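## Task

Using the steel tweezers, bring only the blue piece out of its pocket and into the tray without crushing it, holding it solely between the tweezer tips until it rests in the tray. Neither arm nor gripper may touch the piece, and the tweezers, arms and grippers must stay off the board. Finish with the tweezers still held, not touching the piece, and the arms in contact with nothing else.

## Robot and tools

Robot: two YAM arms, left_arm and right_arm, each with a two-finger parallel gripper and a wrist camera (cam_left_wrist, cam_right_wrist, both 896x504). Calibrated bases: left_arm at (+0.032, +0.320, +0.001) m, right_arm at (-0.013, -0.336, +0.016) m. A camera stand sits behind the arms. Loose objects may occasionally get nudged by the scene.

Frames. Scene frame: origin at table-top height midway between the nominal bases, +x out over the table, +z up, left_arm on the +y side (arm names do not match image sides). Reported end_effector_position (m) and end_effector_quat_wxyz are in the scene frame; they can be a few cm off, more at long reach. Gripper axes: fingers point along its +z, open and close along its y. end_effector_position is the point between the pads, roughly 1 cm short of the tips.

Command row: 14 numbers, each in [-1, 1], always for both arms: dx, dy, dz, rx, ry, rz, opening for left_arm, then the same seven for right_arm. The first six are an offset (not a pose) measured along that arm's own Hand target axes, counted from the Hand target as it stood when the action or move began. Scale: 1.0 = 0.6 m for dx, dy, dz, and 1.0 = 180 degrees for the rotation vector rx, ry, rz. Opening is absolute: +1 fully open (0.094 m), -1 closed. Sending six zeros re-requests the current Hand target; to keep a gripper as it is, resend its current opening (0 is a real command, half open).

execute_actions(actions, cameras): actions is a list of actions; each action is a table of up to 15 rows, one per 1/30 s step, every row counted from the action's start pose; a short table repeats its last row. Repeating an offset in a later action moves further. An empty list just returns state and images. cameras: list of names, null/["all"] for all, [] for none.

move(target, speed, blend, opening_speed, blocking, cameras): target is one 14-number row or a list of up to 15 rows, all offsets from the same starting Hand targets. Paths are straight, finish together, take at least 0.5 s and are cut at 10 s. speed in m/s, 0.002 to 2.9, default 0.25 (turns up to twice that in rad/s), one value or one per target. blend in m rounds corners between list targets. opening_speed (0.2 or more, scale units per second) closes fingers gradually: use it when gripping anything fragile. blocking=false returns after about 0.5 s while motion continues. Moves do not avoid obstacles or the other arm; grippers lag and stray more at speed. Keep paths away from an arm's own base. The move: line reports the ending (done, off_target, moving, held, fault) and limits (paced = pose clipped, held = steps withheld). done means at rest within 10 mm and 2 degrees; neither done nor off_target tells you about contact.

wait(seconds 0 to 10): lets time run; a running move continues. stop(): brakes a running move. zoom_image(camera, region=[x0,y0,x1,y1] pixels, at most 504 by 504) enlarges part of the latest image. read_manual(section="licences") gives licence text only. finished_scene(scene): ends the current scene, given its number; irreversible; after ending the first scene make no further call in that reply.

Control behaviour: orientation commands are clipped to within 40 degrees of the measured one each step. Friction and gravity can leave a gripper a few cm from its target without any contact. Hand target in results is the last commanded pose after clipping; if the gripper stops short, send the remaining distance as an offset. A blocked arm keeps pushing; end that by commanding back past the gripper.

Gripping: grip_measured is on the opening scale; empty it reads a bit wide. The fingers push at full force (about 50 to 64 N per pad) once the command is some 0.05 below the first-contact reading (more for small or round items). Close slowly and only just past contact on the piece; open well above grip_measured to release. grip_effort_nm is motor effort (negative = closing), not pad force, with offset and friction.

Results also give joint positions, torques (wrap at ±28 N m on joints 1 to 3), joint velocities ("within noise" = still), Tool commands, and camera calibration. MOTOR HOT appears at 75 °C; at 90 °C the arm folds and idles; at 100 °C it collapses. Avoid long stretched holds or pushing at unreachable poses.

Avoid: dropping the piece or tweezers, releasing things while moving, fast impacts, hard pushes, any contact between the two arms or one gripper closing on the other's fingers, strain on camera cables, and anything falling or being left off the table.

Each tool is called after ">>>" in YAML: its name, and indented under it one key for each argument.

## Session

>>> execute_actions:
  actions: []

Scene clock: 0.00 s.
left_arm: end_effector_position=(+0.3006, +0.2946, +0.0841) grip_measured=+1.000 grip_effort_nm=n/a end_effector_quat_wxyz=(+0.527, -0.002, +0.837, -0.148) | right_arm: end_effector_position=(+0.1898, -0.3451, +0.1314) grip_measured=+1.000 grip_effort_nm=n/a end_effector_quat_wxyz=(+0.437, -0.055, +0.890, +0.122)
Joint positions: left_arm=[0.134 0.693 0.038 0.206 0.392 -0.094 0.094] | right_arm=[-0.728 0.559 0.405 -0.828 -0.784 -0.601 0.094]
Joint velocities: within noise
Joint torques (N m): no reading
Heat: left arm: 37 °C; right arm: 34 °C.
Hand target: left_arm +0.3029, +0.2943, +0.0906; +0.534, +0.001, +0.833, -0.148 | right_arm +0.1909, -0.3436, +0.1364; +0.444, -0.060, +0.885, +0.124
Tool commands: left_gripper/opening=+1.0 right_gripper/opening=+1.0
camera_calibration:
cam_left_wrist: T_world_to_cam=[[-0.184474, -0.941798, 0.281043, 0.300081], [-0.924378, 0.0691086, -0.375166, 0.293161], [0.333908, -0.328999, -0.883326, 0.180424], [0, 0, 0, 1]] pos_world=[0.266103, 0.321715, 0.185022]
cam_right_wrist: T_world_to_cam=[[0.199663, -0.972626, -0.118888, -0.365837], [-0.970113, -0.17914, -0.163676, 0.147394], [0.137898, 0.148015, -0.979324, 0.265477], [0, 0, 0, 1]] pos_world=[0.179424, -0.368712, 0.24062]

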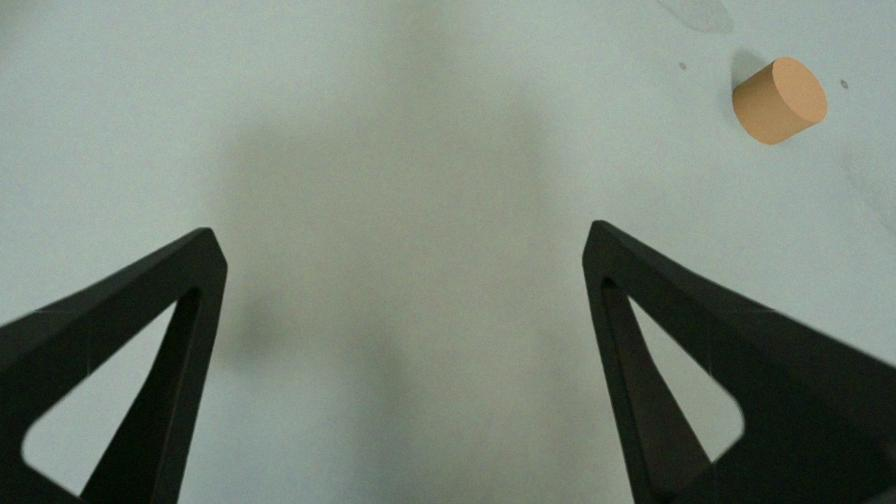

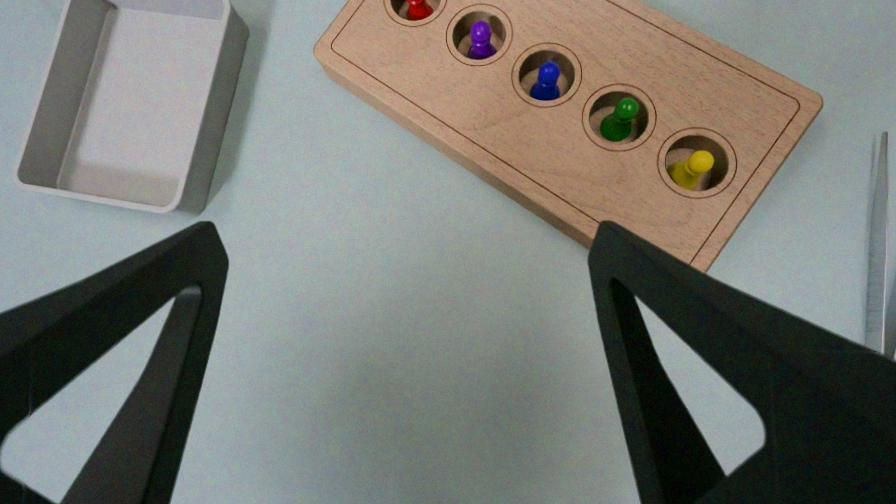

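>>> move:
  target: [-0.03,-0.621,0.204,0.422,-0.053,0.155,-0.5,-0.155,-0.2025,-0.114,0.0877,-0.0368,-0.0064,0.1]
  speed: 0.3

>>> zoom_image:
  camera: "cam_right_wrist"
  region: [230, 0, 700, 504]

Scene clock: 7.07 s.
left_arm: end_effector_position=(+0.3590, -0.0860, +0.1527) grip_measured=-0.498 grip_effort_nm=-0.081 end_effector_quat_wxyz=(+0.504, +0.494, +0.505, -0.496) | right_arm: end_effector_position=(+0.2159, -0.4750, +0.2156) grip_measured=+0.103 grip_effort_nm=-0.173 end_effector_quat_wxyz=(+0.483, +0.007, +0.875, +0.008)
Joint positions: left_arm=[-0.637 2.13 1.029 1.104 0.941 -0.004 0.024] | right_arm=[-1.077 0.949 0.786 -0.77 -0.846 -0.765 0.052]
Joint velocities: within noise
Joint torques (N m): left_arm=[-0.08 -10.09 6.32 1.85 0.22 0.11] | right_arm=[-0.65 -1.07 7.46 1.31 -0.73 0.03]
Heat: left arm: 39 °C; right arm: 36 °C.
Hand target: left_arm +0.3596, -0.0896, +0.1503; +0.500, +0.501, +0.500, -0.499 | right_arm +0.2201, -0.4795, +0.2302; +0.499, +0.000, +0.866, +0.000
Off the commanded pose: left_arm 0.004 m, 1 deg | right_arm 0.016 m, 2 deg.
move: off_target (right_arm)
camera_calibration:
cam_left_wrist: T_world_to_cam=[[-0.999481, 0.0265937, 0.0181696, 0.349206], [0.00484314, 0.681812, -0.731511, 0.1727], [-0.0318418, -0.731044, -0.681587, 0.162245], [0, 0, 0, 1]] pos_world=[0.353354, -0.0084271, 0.230571]
cam_right_wrist: T_world_to_cam=[[-0.0157598, -0.999427, 0.0299482, -0.48577], [-0.970218, 0.00804453, -0.242101, 0.269185], [0.241722, -0.0328717, -0.969789, 0.253237], [0, 0, 0, 1]] pos_world=[0.192299, -0.479333, 0.325304]

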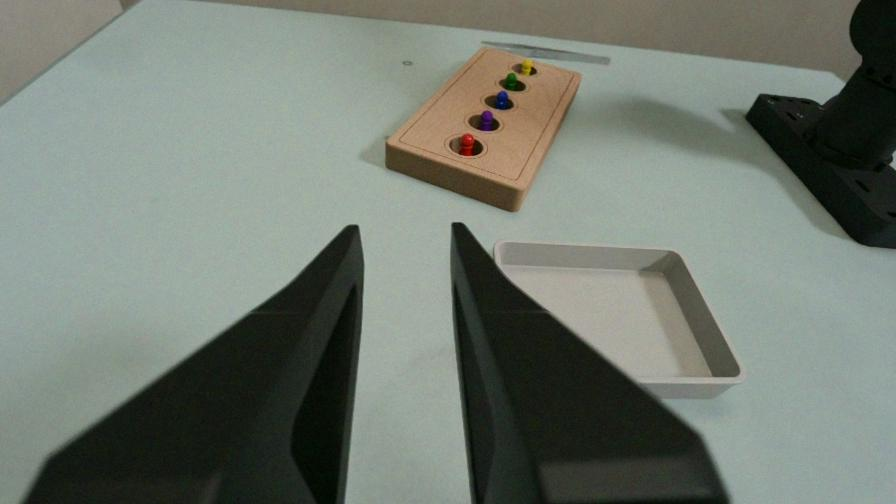

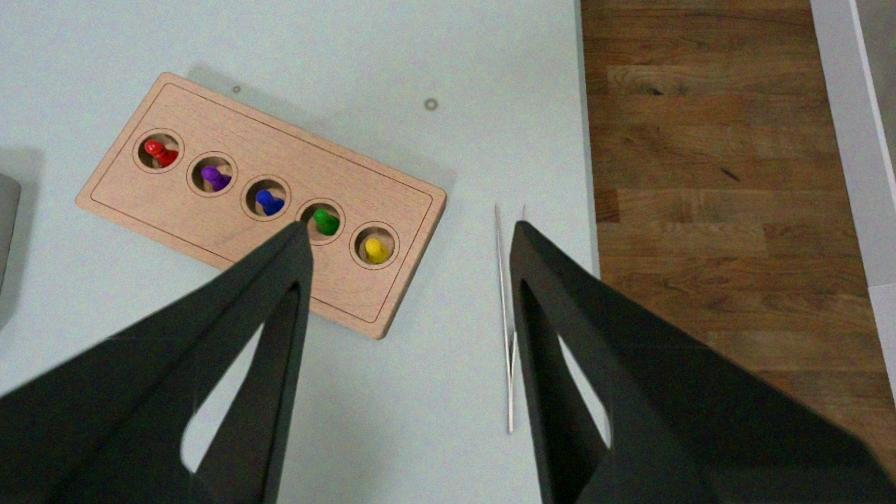

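Scaled by 1.000.

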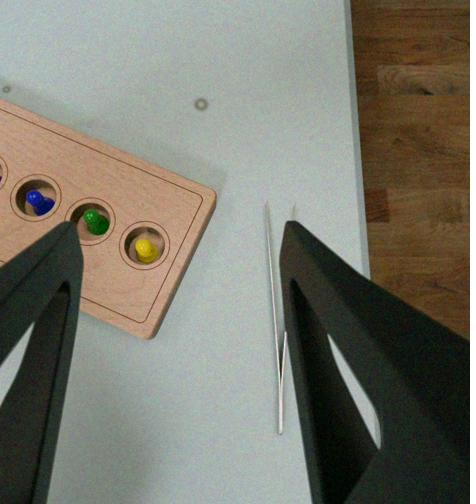

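>>> move:
  target: [0,0,0,0,0,0,-0.5,0.249,-0.09,0.1695,0.012,-0.0111,0.007,0.1]
  speed: 0.25

>>> zoom_image:
  camera: "cam_left_wrist"
  region: [450, 0, 630, 120]

Scene clock: 10.57 s.
left_arm: end_effector_position=(+0.3590, -0.0860, +0.1525) grip_measured=-0.498 grip_effort_nm=-0.076 end_effector_quat_wxyz=(+0.504, +0.494, +0.505, -0.496) | right_arm: end_effector_position=(+0.2329, -0.5396, +0.0520) grip_measured=+0.103 grip_effort_nm=-0.173 end_effector_quat_wxyz=(+0.508, +0.018, +0.861, -0.024)
Joint positions: left_arm=[-0.637 2.13 1.029 1.103 0.941 -0.004 0.024] | right_arm=[-1.144 1.571 0.377 0.334 -0.879 -0.756 0.052]
Joint velocities: within noise
Joint torques (N m): left_arm=[-0.03 -10.1 6.3 1.86 0.22 0.1] | right_arm=[-0.13 -3.41 2.51 1.37 -0.74 0.06]
Heat: left arm: 39 °C; right arm: 36 °C.
Hand target: left_arm +0.3596, -0.0896, +0.1503; +0.500, +0.501, +0.500, -0.499 | right_arm +0.2333, -0.5336, +0.0499; +0.514, +0.018, +0.857, -0.011
Off the commanded pose: left_arm 0.004 m, 1 deg | right_arm 0.006 m, 2 deg.
move: done
camera_calibration:
cam_left_wrist: T_world_to_cam=[[-0.999463, 0.0268814, 0.0187473, 0.349073], [0.00463742, 0.68228, -0.731076, 0.172671], [-0.0324433, -0.730596, -0.682038, 0.162424], [0, 0, 0, 1]] pos_world=[0.353354, -0.00852725, 0.230471]
cam_right_wrist: T_world_to_cam=[[-0.069739, -0.994924, 0.0725433, -0.532328], [-0.953716, 0.0451735, -0.297297, 0.265683], [0.292511, -0.0899189, -0.952025, 0.0448358], [0, 0, 0, 1]] pos_world=[0.203147, -0.537596, 0.160288]

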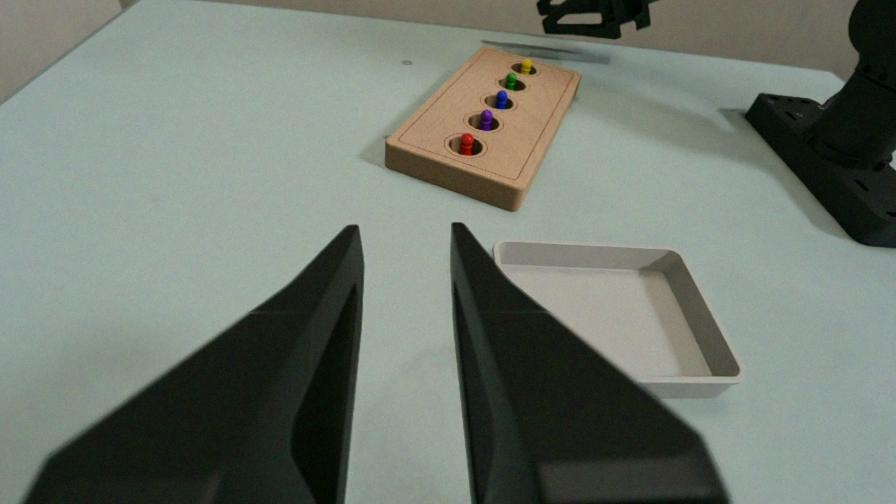

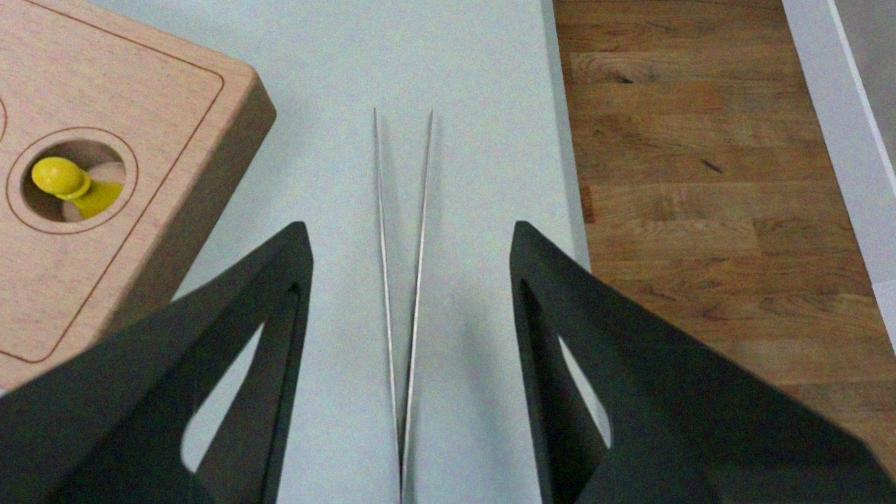

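Scaled by 2.800 from the camera's 896x504 image, which has a finer 1280x720 frame.

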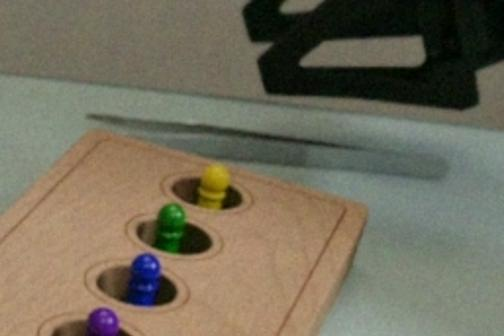

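>>> move:
  target: [0,0,0,0,0,0,-0.5,0.047,0.0027,0.0307,0,0,0,0.0]
  speed: 0.1

>>> zoom_image:
  camera: "cam_left_wrist"
  region: [450, 0, 630, 120]

Scene clock: 12.67 s.
left_arm: end_effector_position=(+0.3590, -0.0860, +0.1525) grip_measured=-0.498 grip_effort_nm=-0.076 end_effector_quat_wxyz=(+0.504, +0.495, +0.505, -0.496) | right_arm: end_effector_position=(+0.2348, -0.5395, +0.0199) grip_measured=+0.003 grip_effort_nm=-0.173 end_effector_quat_wxyz=(+0.513, +0.021, +0.858, -0.022)
Joint positions: left_arm=[-0.637 2.13 1.029 1.103 0.941 -0.004 0.024] | right_arm=[-1.14 1.775 0.337 0.594 -0.885 -0.736 0.047]
Joint velocities: within noise
Joint torques (N m): left_arm=[-0.17 -10.17 6.27 1.85 0.18 0.08] | right_arm=[0.9 -3.88 1.61 1.42 -0.55 0.03]
Heat: left arm: 39 °C; right arm: 36 °C.
Hand target: left_arm +0.3596, -0.0896, +0.1503; +0.500, +0.501, +0.500, -0.499 | right_arm +0.2363, -0.5322, +0.0164; +0.514, +0.019, +0.857, -0.011
Off the commanded pose: left_arm 0.004 m, 1 deg | right_arm 0.008 m, 1 deg.
move: done
camera_calibration:
cam_left_wrist: T_world_to_cam=[[-0.999468, 0.0269406, 0.0183904, 0.349058], [0.00494086, 0.682325, -0.731032, 0.172555], [-0.0322426, -0.730553, -0.682095, 0.162363], [0, 0, 0, 1]] pos_world=[0.353254, -0.00852728, 0.230471]
cam_right_wrist: T_world_to_cam=[[-0.0724401, -0.995111, 0.0671329, -0.529104], [-0.950066, 0.0483638, -0.308278, 0.258948], [0.303524, -0.0861123, -0.948925, 0.0131145], [0, 0, 0, 1]] pos_world=[0.203709, -0.537911, 0.127793]

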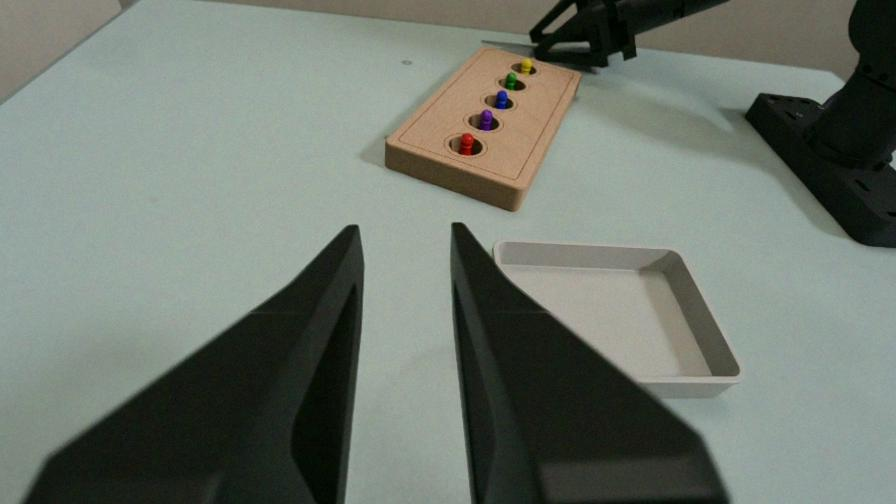

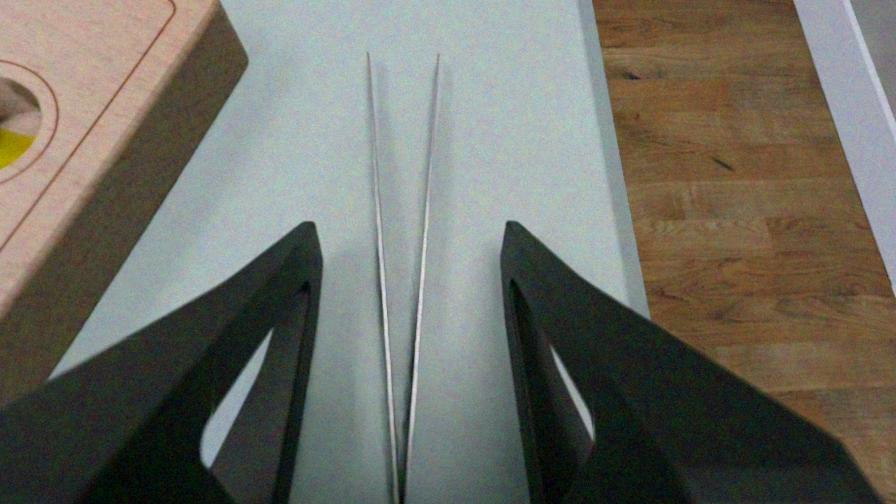

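Scaled by 2.800 from the camera's 896x504 image, which has a finer 1280x720 frame.

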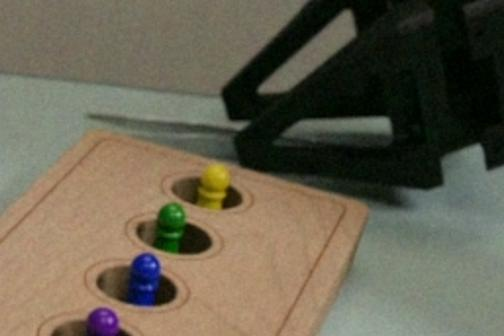

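>>> move:
  target:
    - [0,0,0,0,0,0,-0.5,0.0059,0.005,0.0031,0,0,0,0.0]
    - [0,0,0,0,0,0,-0.5,0.0059,0.005,0.0031,0,0,0,-0.84]
  speed: 0.05
  opening_speed: 0.6

>>> zoom_image:
  camera: "cam_right_wrist"
  region: [280, 0, 560, 280]

Scene clock: 16.10 s.
left_arm: end_effector_position=(+0.3589, -0.0860, +0.1524) grip_measured=-0.498 grip_effort_nm=-0.076 end_effector_quat_wxyz=(+0.504, +0.495, +0.505, -0.496) | right_arm: end_effector_position=(+0.2362, -0.5358, +0.0171) grip_measured=-0.836 grip_effort_nm=-0.256 end_effector_quat_wxyz=(+0.515, +0.018, +0.857, -0.022)
Joint positions: left_arm=[-0.637 2.13 1.029 1.102 0.941 -0.004 0.024] | right_arm=[-1.131 1.797 0.323 0.642 -0.885 -0.726 0.008]
Joint velocities: within noise
Joint torques (N m): left_arm=[-0.12 -10.09 6.27 1.83 0.19 0.1] | right_arm=[0.66 -3.84 1.47 1.38 -0.5 0.02]
Heat: left arm: 39 °C; right arm: 35 °C.
Hand target: left_arm +0.3596, -0.0896, +0.1503; +0.500, +0.501, +0.500, -0.499 | right_arm +0.2364, -0.5290, +0.0124; +0.514, +0.019, +0.857, -0.011
Off the commanded pose: left_arm 0.004 m, 1 deg | right_arm 0.008 m, 1 deg.
move: done
camera_calibration:
cam_left_wrist: T_world_to_cam=[[-0.999452, 0.0273037, 0.018739, 0.348976], [0.00494065, 0.682476, -0.730891, 0.17245], [-0.0327449, -0.730397, -0.682237, 0.162506], [0, 0, 0, 1]] pos_world=[0.353254, -0.00852742, 0.230371]
cam_right_wrist: T_world_to_cam=[[-0.0677746, -0.995341, 0.068581, -0.526415], [-0.948474, 0.0429529, -0.31393, 0.255946], [0.309522, -0.0863238, -0.946966, 0.00870267], [0, 0, 0, 1]] pos_world=[0.204386, -0.534204, 0.124692]

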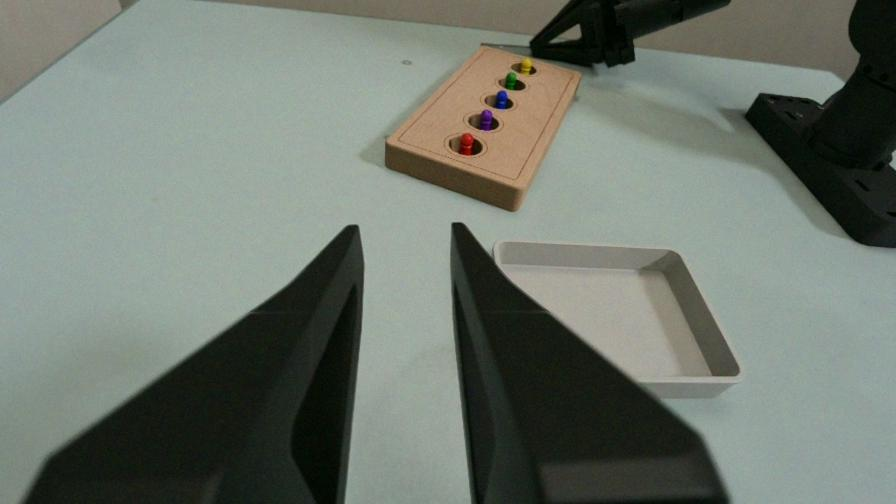

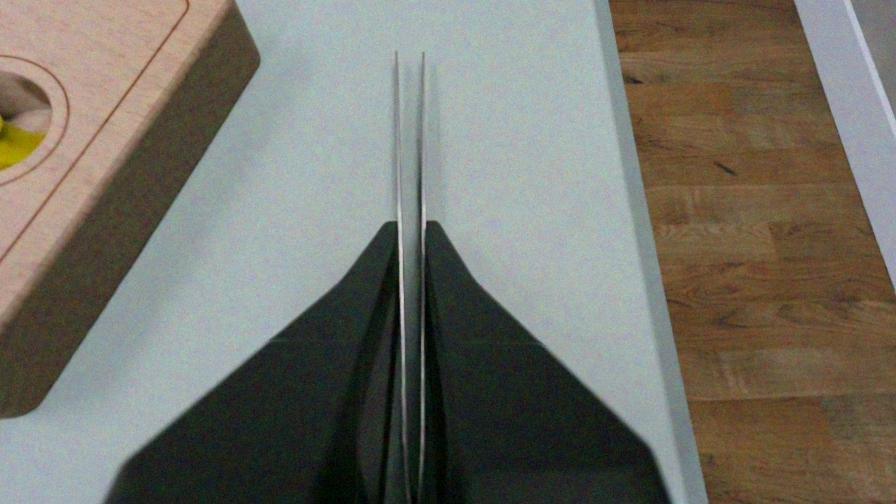

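Scaled by 1.800 from the camera's 896x504 image, which has a finer 1280x720 frame.

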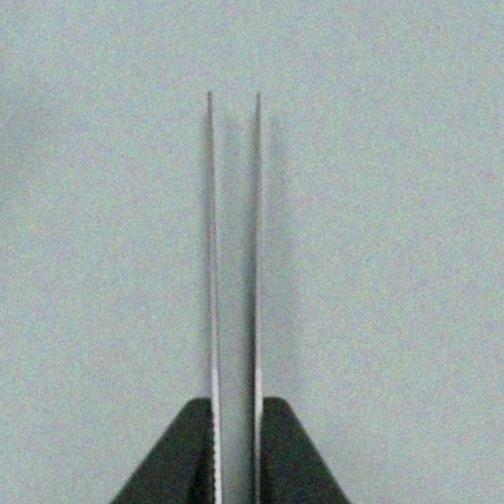

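>>> move:
  target:
    - [0,0,0,0,0,0,-0.5,-0.177,0,-0.094,0,0,0,-0.84]
    - [0,0,0,0,0,0,-0.5,-0.238,0.273,-0.0635,-0.0075,0.344,-0.0125,-0.84]
  speed: [0.15,0.22]
  blend: [0.02,0]

>>> zoom_image:
  camera: "cam_left_wrist"
  region: [430, 0, 570, 140]

>>> zoom_image:
  camera: "cam_right_wrist"
  region: [330, 0, 500, 120]

Scene clock: 21.97 s.
left_arm: end_effector_position=(+0.3589, -0.0860, +0.1524) grip_measured=-0.498 grip_effort_nm=-0.071 end_effector_quat_wxyz=(+0.504, +0.495, +0.505, -0.496) | right_arm: end_effector_position=(+0.2730, -0.3660, +0.1530) grip_measured=-0.836 grip_effort_nm=-0.247 end_effector_quat_wxyz=(+0.001, -0.002, +1.000, +0.005)
Joint positions: left_arm=[-0.637 2.13 1.029 1.102 0.941 -0.004 0.024] | right_arm=[-0.113 1.63 1.413 -1.353 -0.009 -0.117 0.008]
Joint velocities: within noise
Joint torques (N m): left_arm=[-0.03 -10.07 6.35 1.85 0.21 0.06] | right_arm=[0.32 -5.19 6.75 -0.11 0.07 0.05]
Heat: left arm: 39 °C; right arm: 36 °C.
Hand target: left_arm +0.3596, -0.0896, +0.1503; +0.500, +0.501, +0.500, -0.499 | right_arm +0.2770, -0.3669, +0.1563; +0.000, +0.000, +1.000, +0.000
Off the commanded pose: left_arm 0.004 m, 1 deg | right_arm 0.005 m, 1 deg.
move: done
camera_calibration:
cam_left_wrist: T_world_to_cam=[[-0.999452, 0.0273037, 0.018739, 0.348976], [0.00494065, 0.682476, -0.730891, 0.17245], [-0.0327449, -0.730397, -0.682237, 0.162506], [0, 0, 0, 1]] pos_world=[0.353254, -0.00852742, 0.230371]
cam_right_wrist: T_world_to_cam=[[0.0409277, -0.9988, 0.0268794, -0.388704], [-0.722856, -0.0110269, 0.69091, 0.0913229], [-0.689785, -0.0477073, -0.722441, 0.393335], [0, 0, 0, 1]] pos_world=[0.353239, -0.368466, 0.231514]

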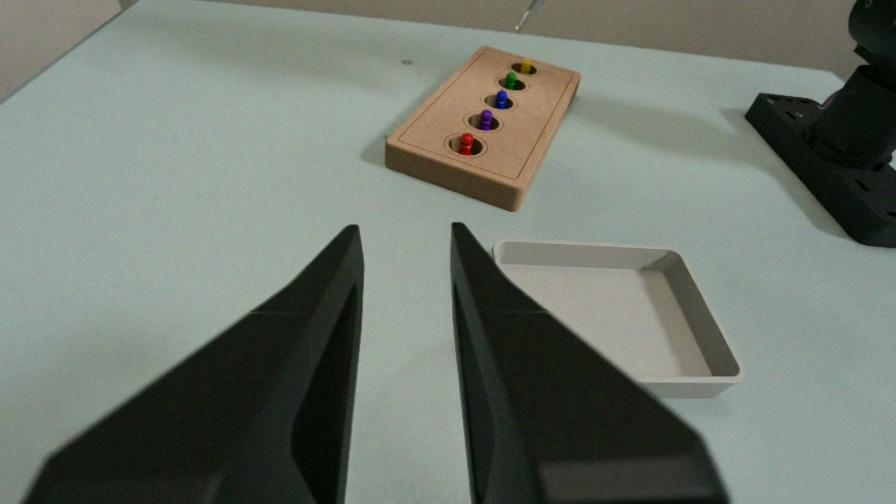

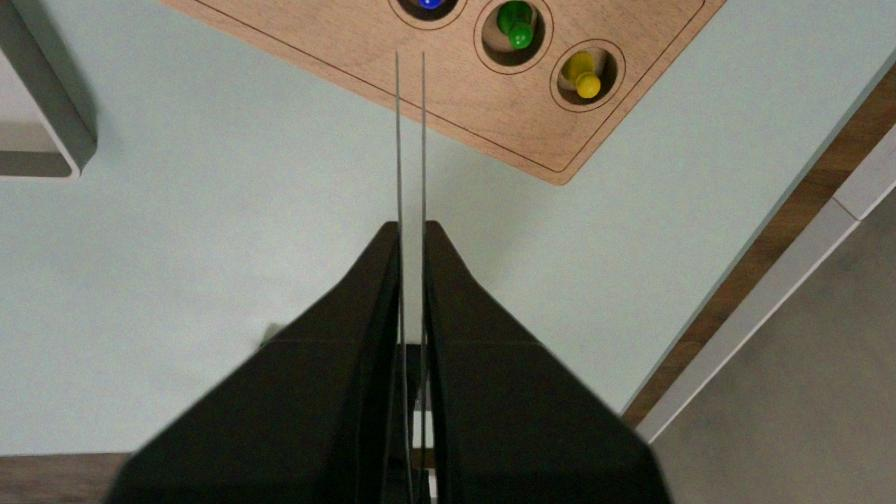

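Scaled by 3.600 from the camera's 896x504 image, which has a finer 1280x720 frame.

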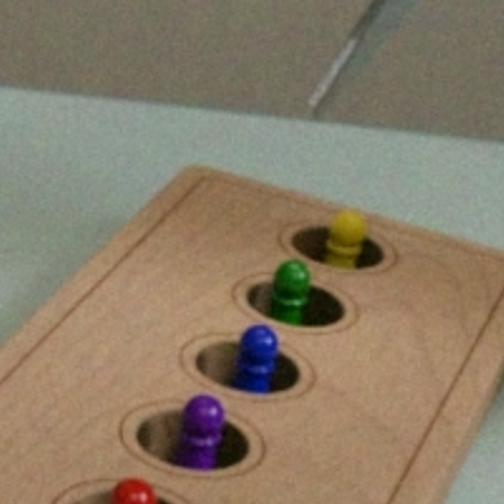

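Scaled by 2.965 from the camera's 896x504 image, which has a finer 1280x720 frame.

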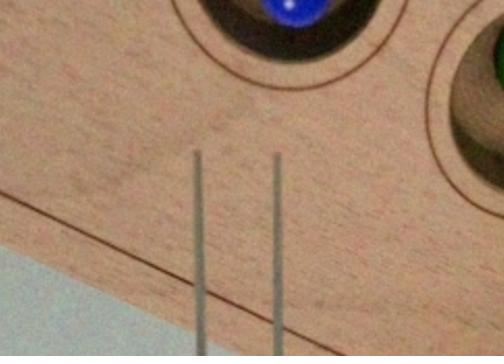

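>>> move:
  target: [0,0,0,0,0,0,-0.5,-0.002,-0.0107,0.07,0,0,0,-0.785]
  speed: 0.12
  opening_speed: 0.2

>>> zoom_image:
  camera: "cam_left_wrist"
  region: [450, 40, 550, 130]

>>> zoom_image:
  camera: "cam_right_wrist"
  region: [330, 0, 500, 120]

Scene clock: 24.47 s.
left_arm: end_effector_position=(+0.3589, -0.0860, +0.1524) grip_measured=-0.498 grip_effort_nm=-0.076 end_effector_quat_wxyz=(+0.504, +0.495, +0.505, -0.496) | right_arm: end_effector_position=(+0.2764, -0.3693, +0.1205) grip_measured=-0.787 grip_effort_nm=0.076 end_effector_quat_wxyz=(+0.001, +0.000, +1.000, +0.004)
Joint positions: left_arm=[-0.637 2.13 1.029 1.102 0.941 -0.004 0.024] | right_arm=[-0.122 1.648 1.303 -1.224 -0.009 -0.123 0.01]
Joint velocities: within noise
Joint torques (N m): left_arm=[-0.12 -10.04 6.31 1.85 0.2 0.09] | right_arm=[-0.69 -5.53 3.79 0.27 0.06 -0.08]
Heat: left arm: 39 °C; right arm: 36 °C.
Hand target: left_arm +0.3596, -0.0896, +0.1503; +0.500, +0.501, +0.500, -0.499 | right_arm +0.2782, -0.3733, +0.1144; +0.000, +0.000, +1.000, +0.000
Off the commanded pose: left_arm 0.004 m, 1 deg | right_arm 0.008 m, 1 deg.
move: done
camera_calibration:
cam_left_wrist: T_world_to_cam=[[-0.999452, 0.0273037, 0.018739, 0.348976], [0.00494065, 0.682476, -0.730891, 0.17245], [-0.0327449, -0.730397, -0.682237, 0.162506], [0, 0, 0, 1]] pos_world=[0.353254, -0.00852742, 0.230371]
cam_right_wrist: T_world_to_cam=[[0.0378235, -0.998894, 0.027919, -0.390603], [-0.723866, -0.008127, 0.689893, 0.117621], [-0.688904, -0.0463037, -0.723373, 0.372364], [0, 0, 0, 1]] pos_world=[0.356439, -0.371973, 0.199117]

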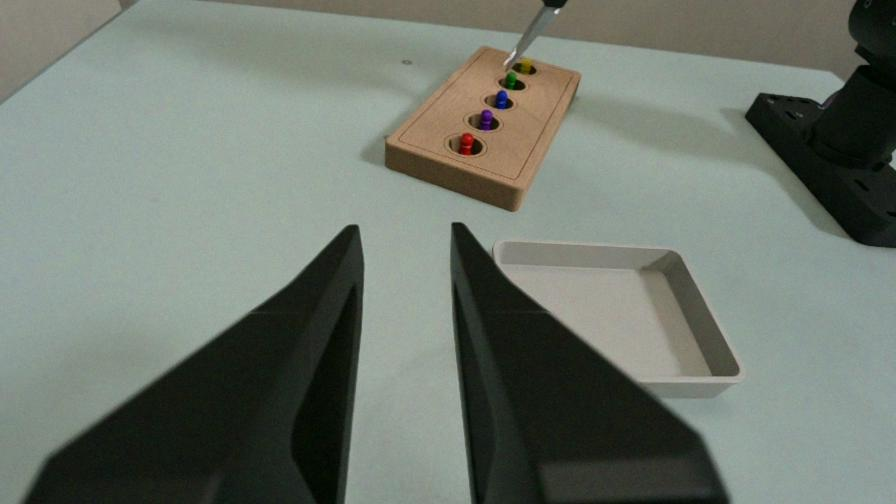

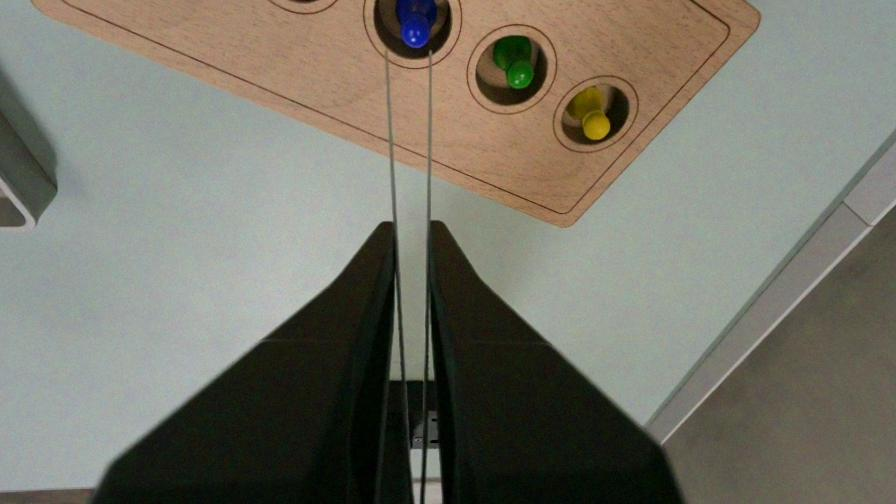

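Scaled by 5.040 from the camera's 896x504 image, which has a finer 1280x720 frame.

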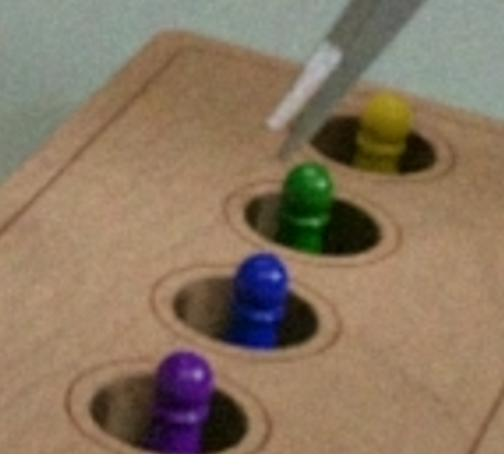

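Scaled by 2.965 from the camera's 896x504 image, which has a finer 1280x720 frame.

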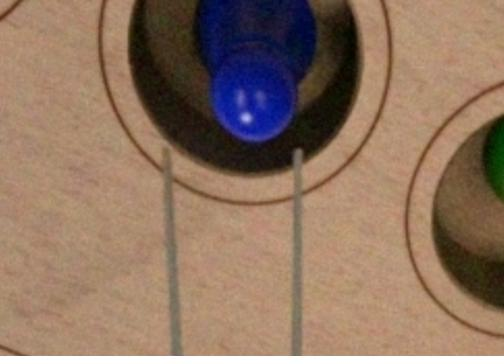

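>>> move:
  target: [0,0,0,0,0,0,-0.5,-0.001,-0.003,0.0425,0,0,0,-0.785]
  speed: 0.06

>>> zoom_image:
  camera: "cam_left_wrist"
  region: [450, 40, 550, 130]

>>> zoom_image:
  camera: "cam_right_wrist"
  region: [330, 0, 500, 120]

Scene clock: 27.63 s.
left_arm: end_effector_position=(+0.3589, -0.0860, +0.1524) grip_measured=-0.498 grip_effort_nm=-0.081 end_effector_quat_wxyz=(+0.504, +0.495, +0.505, -0.496) | right_arm: end_effector_position=(+0.2780, -0.3711, +0.0957) grip_measured=-0.787 grip_effort_nm=0.071 end_effector_quat_wxyz=(+0.003, -0.001, +1.000, +0.004)
Joint positions: left_arm=[-0.637 2.13 1.029 1.102 0.941 -0.004 0.024] | right_arm=[-0.128 1.666 1.223 -1.123 -0.009 -0.129 0.01]
Joint velocities: within noise
Joint torques (N m): left_arm=[-0.14 -10.04 6.35 1.86 0.19 0.08] | right_arm=[-0.75 -5.46 3.67 0.29 0.06 -0.08]
Heat: left arm: 39 °C; right arm: 36 °C.
Hand target: left_arm +0.3596, -0.0896, +0.1503; +0.500, +0.501, +0.500, -0.499 | right_arm +0.2789, -0.3752, +0.0888; +0.000, +0.000, +1.000, +0.000
Off the commanded pose: left_arm 0.004 m, 1 deg | right_arm 0.008 m, 1 deg.
move: done
camera_calibration:
cam_left_wrist: T_world_to_cam=[[-0.999452, 0.0273037, 0.018739, 0.348976], [0.00494065, 0.682476, -0.730891, 0.17245], [-0.0327449, -0.730397, -0.682237, 0.162506], [0, 0, 0, 1]] pos_world=[0.353254, -0.00852742, 0.230371]
cam_right_wrist: T_world_to_cam=[[0.0385063, -0.998854, 0.0284112, -0.391983], [-0.725996, -0.00842824, 0.687647, 0.136555], [-0.68662, -0.0471052, -0.725489, 0.354783], [0, 0, 0, 1]] pos_world=[0.357833, -0.373671, 0.174626]

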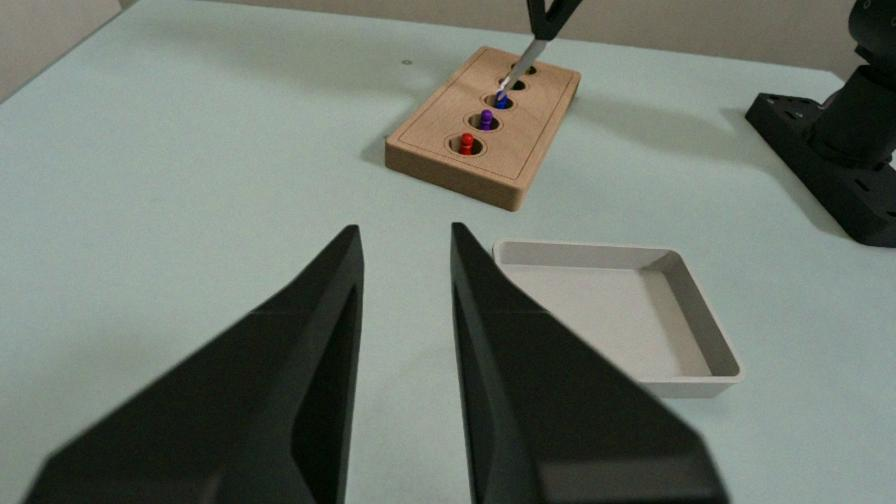

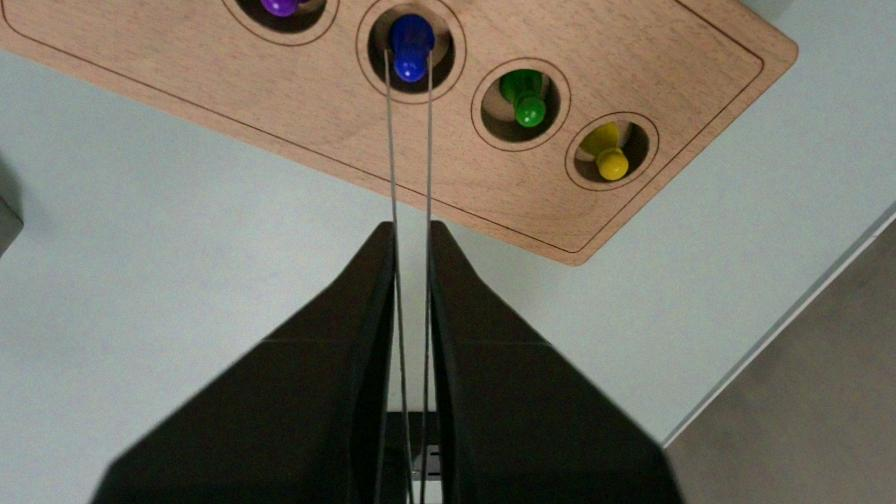

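Scaled by 5.040 from the camera's 896x504 image, which has a finer 1280x720 frame.

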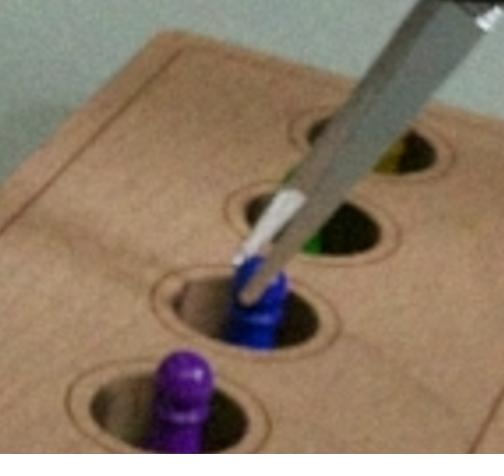

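Scaled by 2.965 from the camera's 896x504 image, which has a finer 1280x720 frame.

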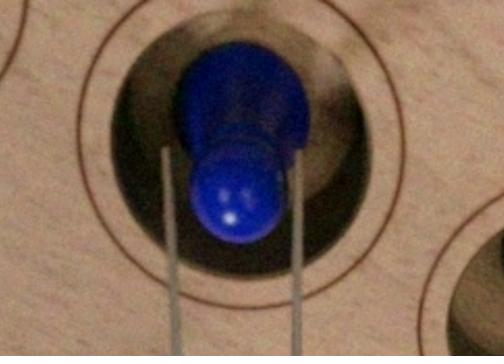

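>>> move:
  target: [0,0,0,0,0,0,-0.5,0.0033,0,0.003,0,0,0,-0.785]
  speed: 0.05

>>> zoom_image:
  camera: "cam_left_wrist"
  region: [450, 40, 550, 130]

>>> zoom_image:
  camera: "cam_right_wrist"
  region: [330, 0, 500, 120]

Scene clock: 29.47 s.
left_arm: end_effector_position=(+0.3589, -0.0860, +0.1524) grip_measured=-0.498 grip_effort_nm=-0.076 end_effector_quat_wxyz=(+0.504, +0.495, +0.505, -0.496) | right_arm: end_effector_position=(+0.2762, -0.3709, +0.0927) grip_measured=-0.787 grip_effort_nm=0.071 end_effector_quat_wxyz=(+0.001, -0.001, +1.000, +0.004)
Joint positions: left_arm=[-0.637 2.13 1.029 1.102 0.941 -0.004 0.024] | right_arm=[-0.128 1.666 1.211 -1.116 -0.009 -0.13 0.01]
Joint velocities: within noise
Joint torques (N m): left_arm=[-0.2 -10.07 6.16 1.85 0.23 0.08] | right_arm=[-0.81 -5.87 3.56 0.26 0.06 -0.09]
Heat: left arm: 39 °C; right arm: 36 °C.
Hand target: left_arm +0.3596, -0.0896, +0.1503; +0.500, +0.501, +0.500, -0.499 | right_arm +0.2769, -0.3752, +0.0870; +0.000, +0.000, +1.000, +0.000
Off the commanded pose: left_arm 0.004 m, 1 deg | right_arm 0.007 m, 0 deg.
move: done
camera_calibration:
cam_left_wrist: T_world_to_cam=[[-0.999446, 0.0273054, 0.0190293, 0.348908], [0.00473449, 0.682586, -0.73079, 0.172501], [-0.0329437, -0.730295, -0.682337, 0.1626], [0, 0, 0, 1]] pos_world=[0.353254, -0.00852743, 0.23037]
cam_right_wrist: T_world_to_cam=[[0.0394257, -0.998841, 0.0276194, -0.391817], [-0.72283, -0.00942509, 0.690962, 0.135683], [-0.6899, -0.0472058, -0.722364, 0.351959], [0, 0, 0, 1]] pos_world=[0.35634, -0.373469, 0.171313]

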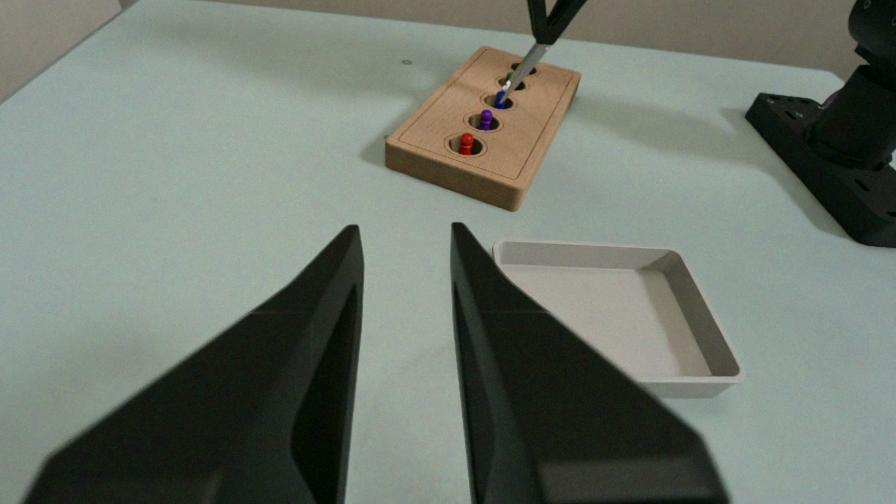

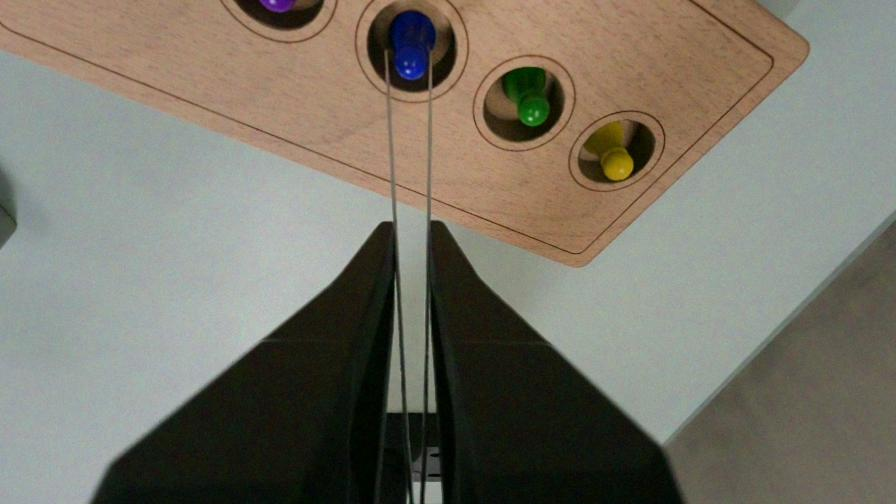

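Scaled by 5.040 from the camera's 896x504 image, which has a finer 1280x720 frame.

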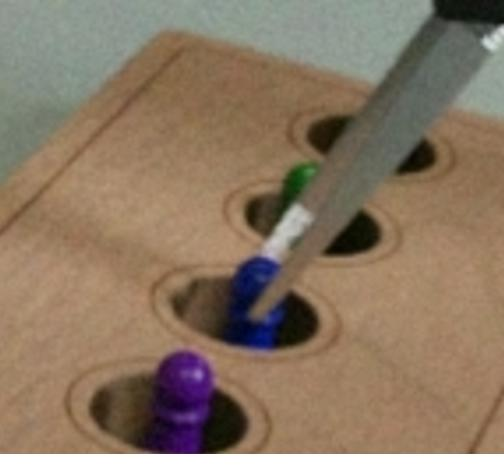

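Scaled by 2.965 from the camera's 896x504 image, which has a finer 1280x720 frame.

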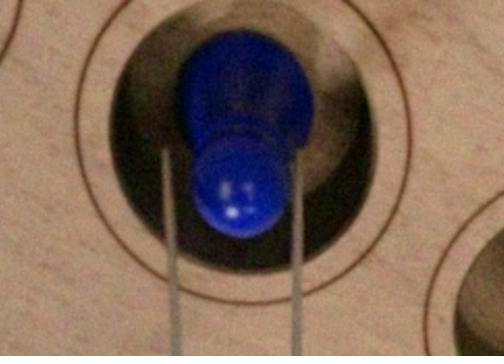

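>>> move:
  target:
    - [0,0,0,0,0,0,-0.5,0,0,0,0,0,0,-0.855]
    - [0,0,0,0,0,0,-0.5,0,0,-0.05,0,0,0,-0.855]
  opening_speed: 0.2
  speed: 0.05

>>> zoom_image:
  camera: "cam_left_wrist"
  region: [450, 40, 550, 130]

>>> zoom_image:
  camera: "cam_right_wrist"
  region: [330, 0, 500, 120]

Scene clock: 32.27 s.
left_arm: end_effector_position=(+0.3589, -0.0860, +0.1524) grip_measured=-0.498 grip_effort_nm=-0.081 end_effector_quat_wxyz=(+0.504, +0.495, +0.505, -0.496) | right_arm: end_effector_position=(+0.2728, -0.3704, +0.1070) grip_measured=-0.849 grip_effort_nm=-0.339 end_effector_quat_wxyz=(-0.011, -0.001, +1.000, +0.006)
Joint positions: left_arm=[-0.637 2.13 1.029 1.102 0.941 -0.004 0.024] | right_arm=[-0.128 1.666 1.268 -1.197 -0.009 -0.13 0.007]
Joint velocities: within noise
Joint torques (N m): left_arm=[-0.12 -10.06 6.34 1.84 0.2 0.09] | right_arm=[-0.81 -7.51 6.52 -0.2 0.06 -0.08]
Heat: left arm: 39 °C; right arm: 36 °C.
Hand target: left_arm +0.3596, -0.0896, +0.1503; +0.500, +0.501, +0.500, -0.499 | right_arm +0.2768, -0.3752, +0.1170; +0.000, +0.000, +1.000, +0.000
Off the commanded pose: left_arm 0.004 m, 1 deg | right_arm 0.012 m, 1 deg.
move: off_target (right_arm)
camera_calibration:
cam_left_wrist: T_world_to_cam=[[-0.999446, 0.0273054, 0.0190293, 0.348908], [0.00473449, 0.682586, -0.73079, 0.172501], [-0.0329437, -0.730295, -0.682337, 0.1626], [0, 0, 0, 1]] pos_world=[0.353254, -0.00852743, 0.23037]
cam_right_wrist: T_world_to_cam=[[0.0400114, -0.99892, 0.0236184, -0.391305], [-0.705915, -0.0115305, 0.708202, 0.116223], [-0.707165, -0.0450088, -0.705614, 0.36367], [0, 0, 0, 1]] pos_world=[0.354876, -0.373174, 0.183543]

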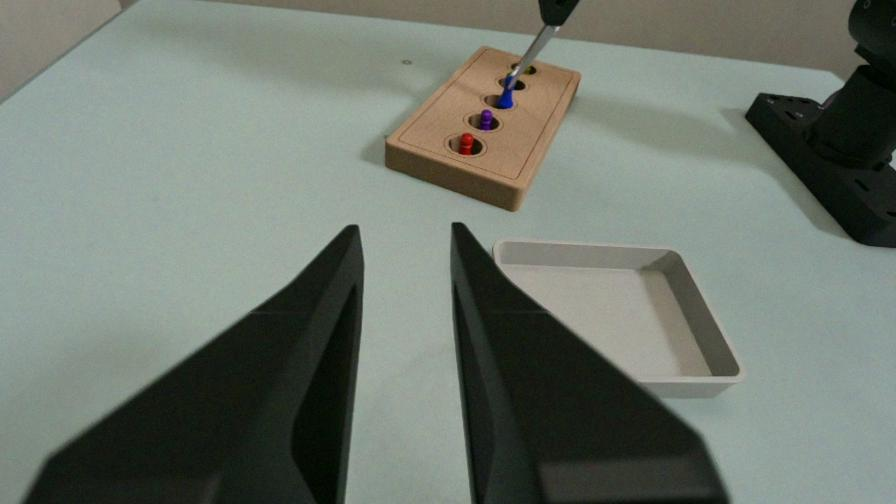

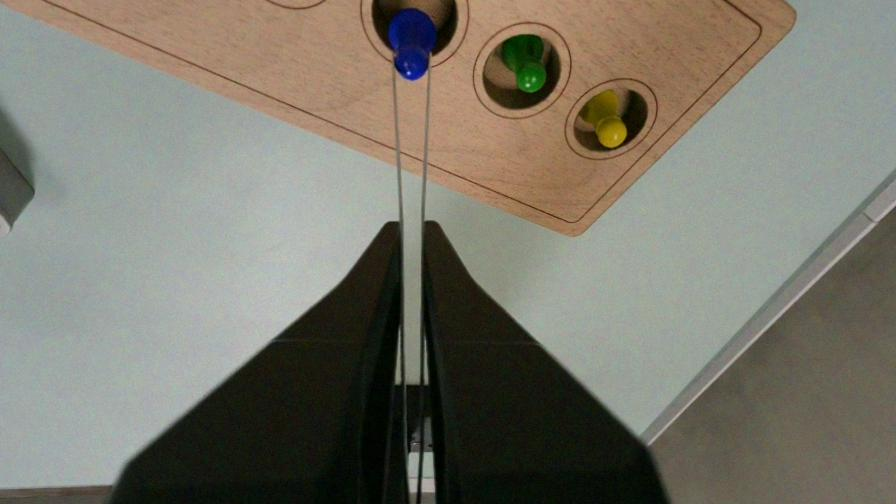

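Scaled by 5.040 from the camera's 896x504 image, which has a finer 1280x720 frame.

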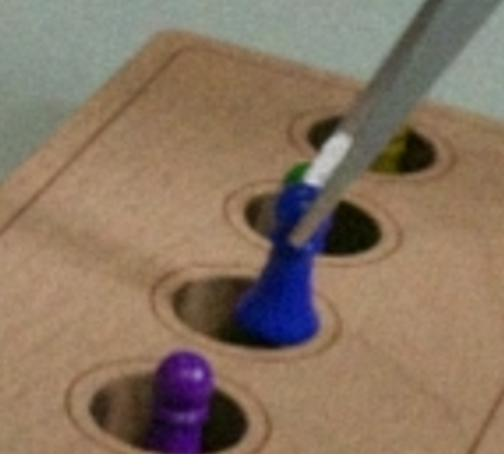

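Scaled by 2.965 from the camera's 896x504 image, which has a finer 1280x720 frame.

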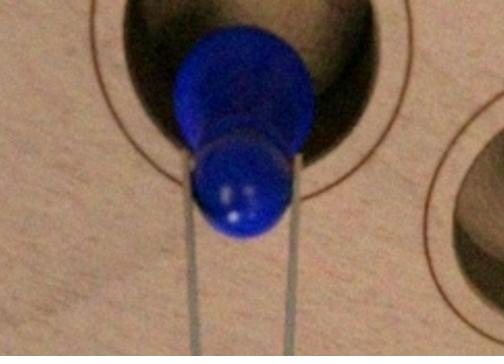

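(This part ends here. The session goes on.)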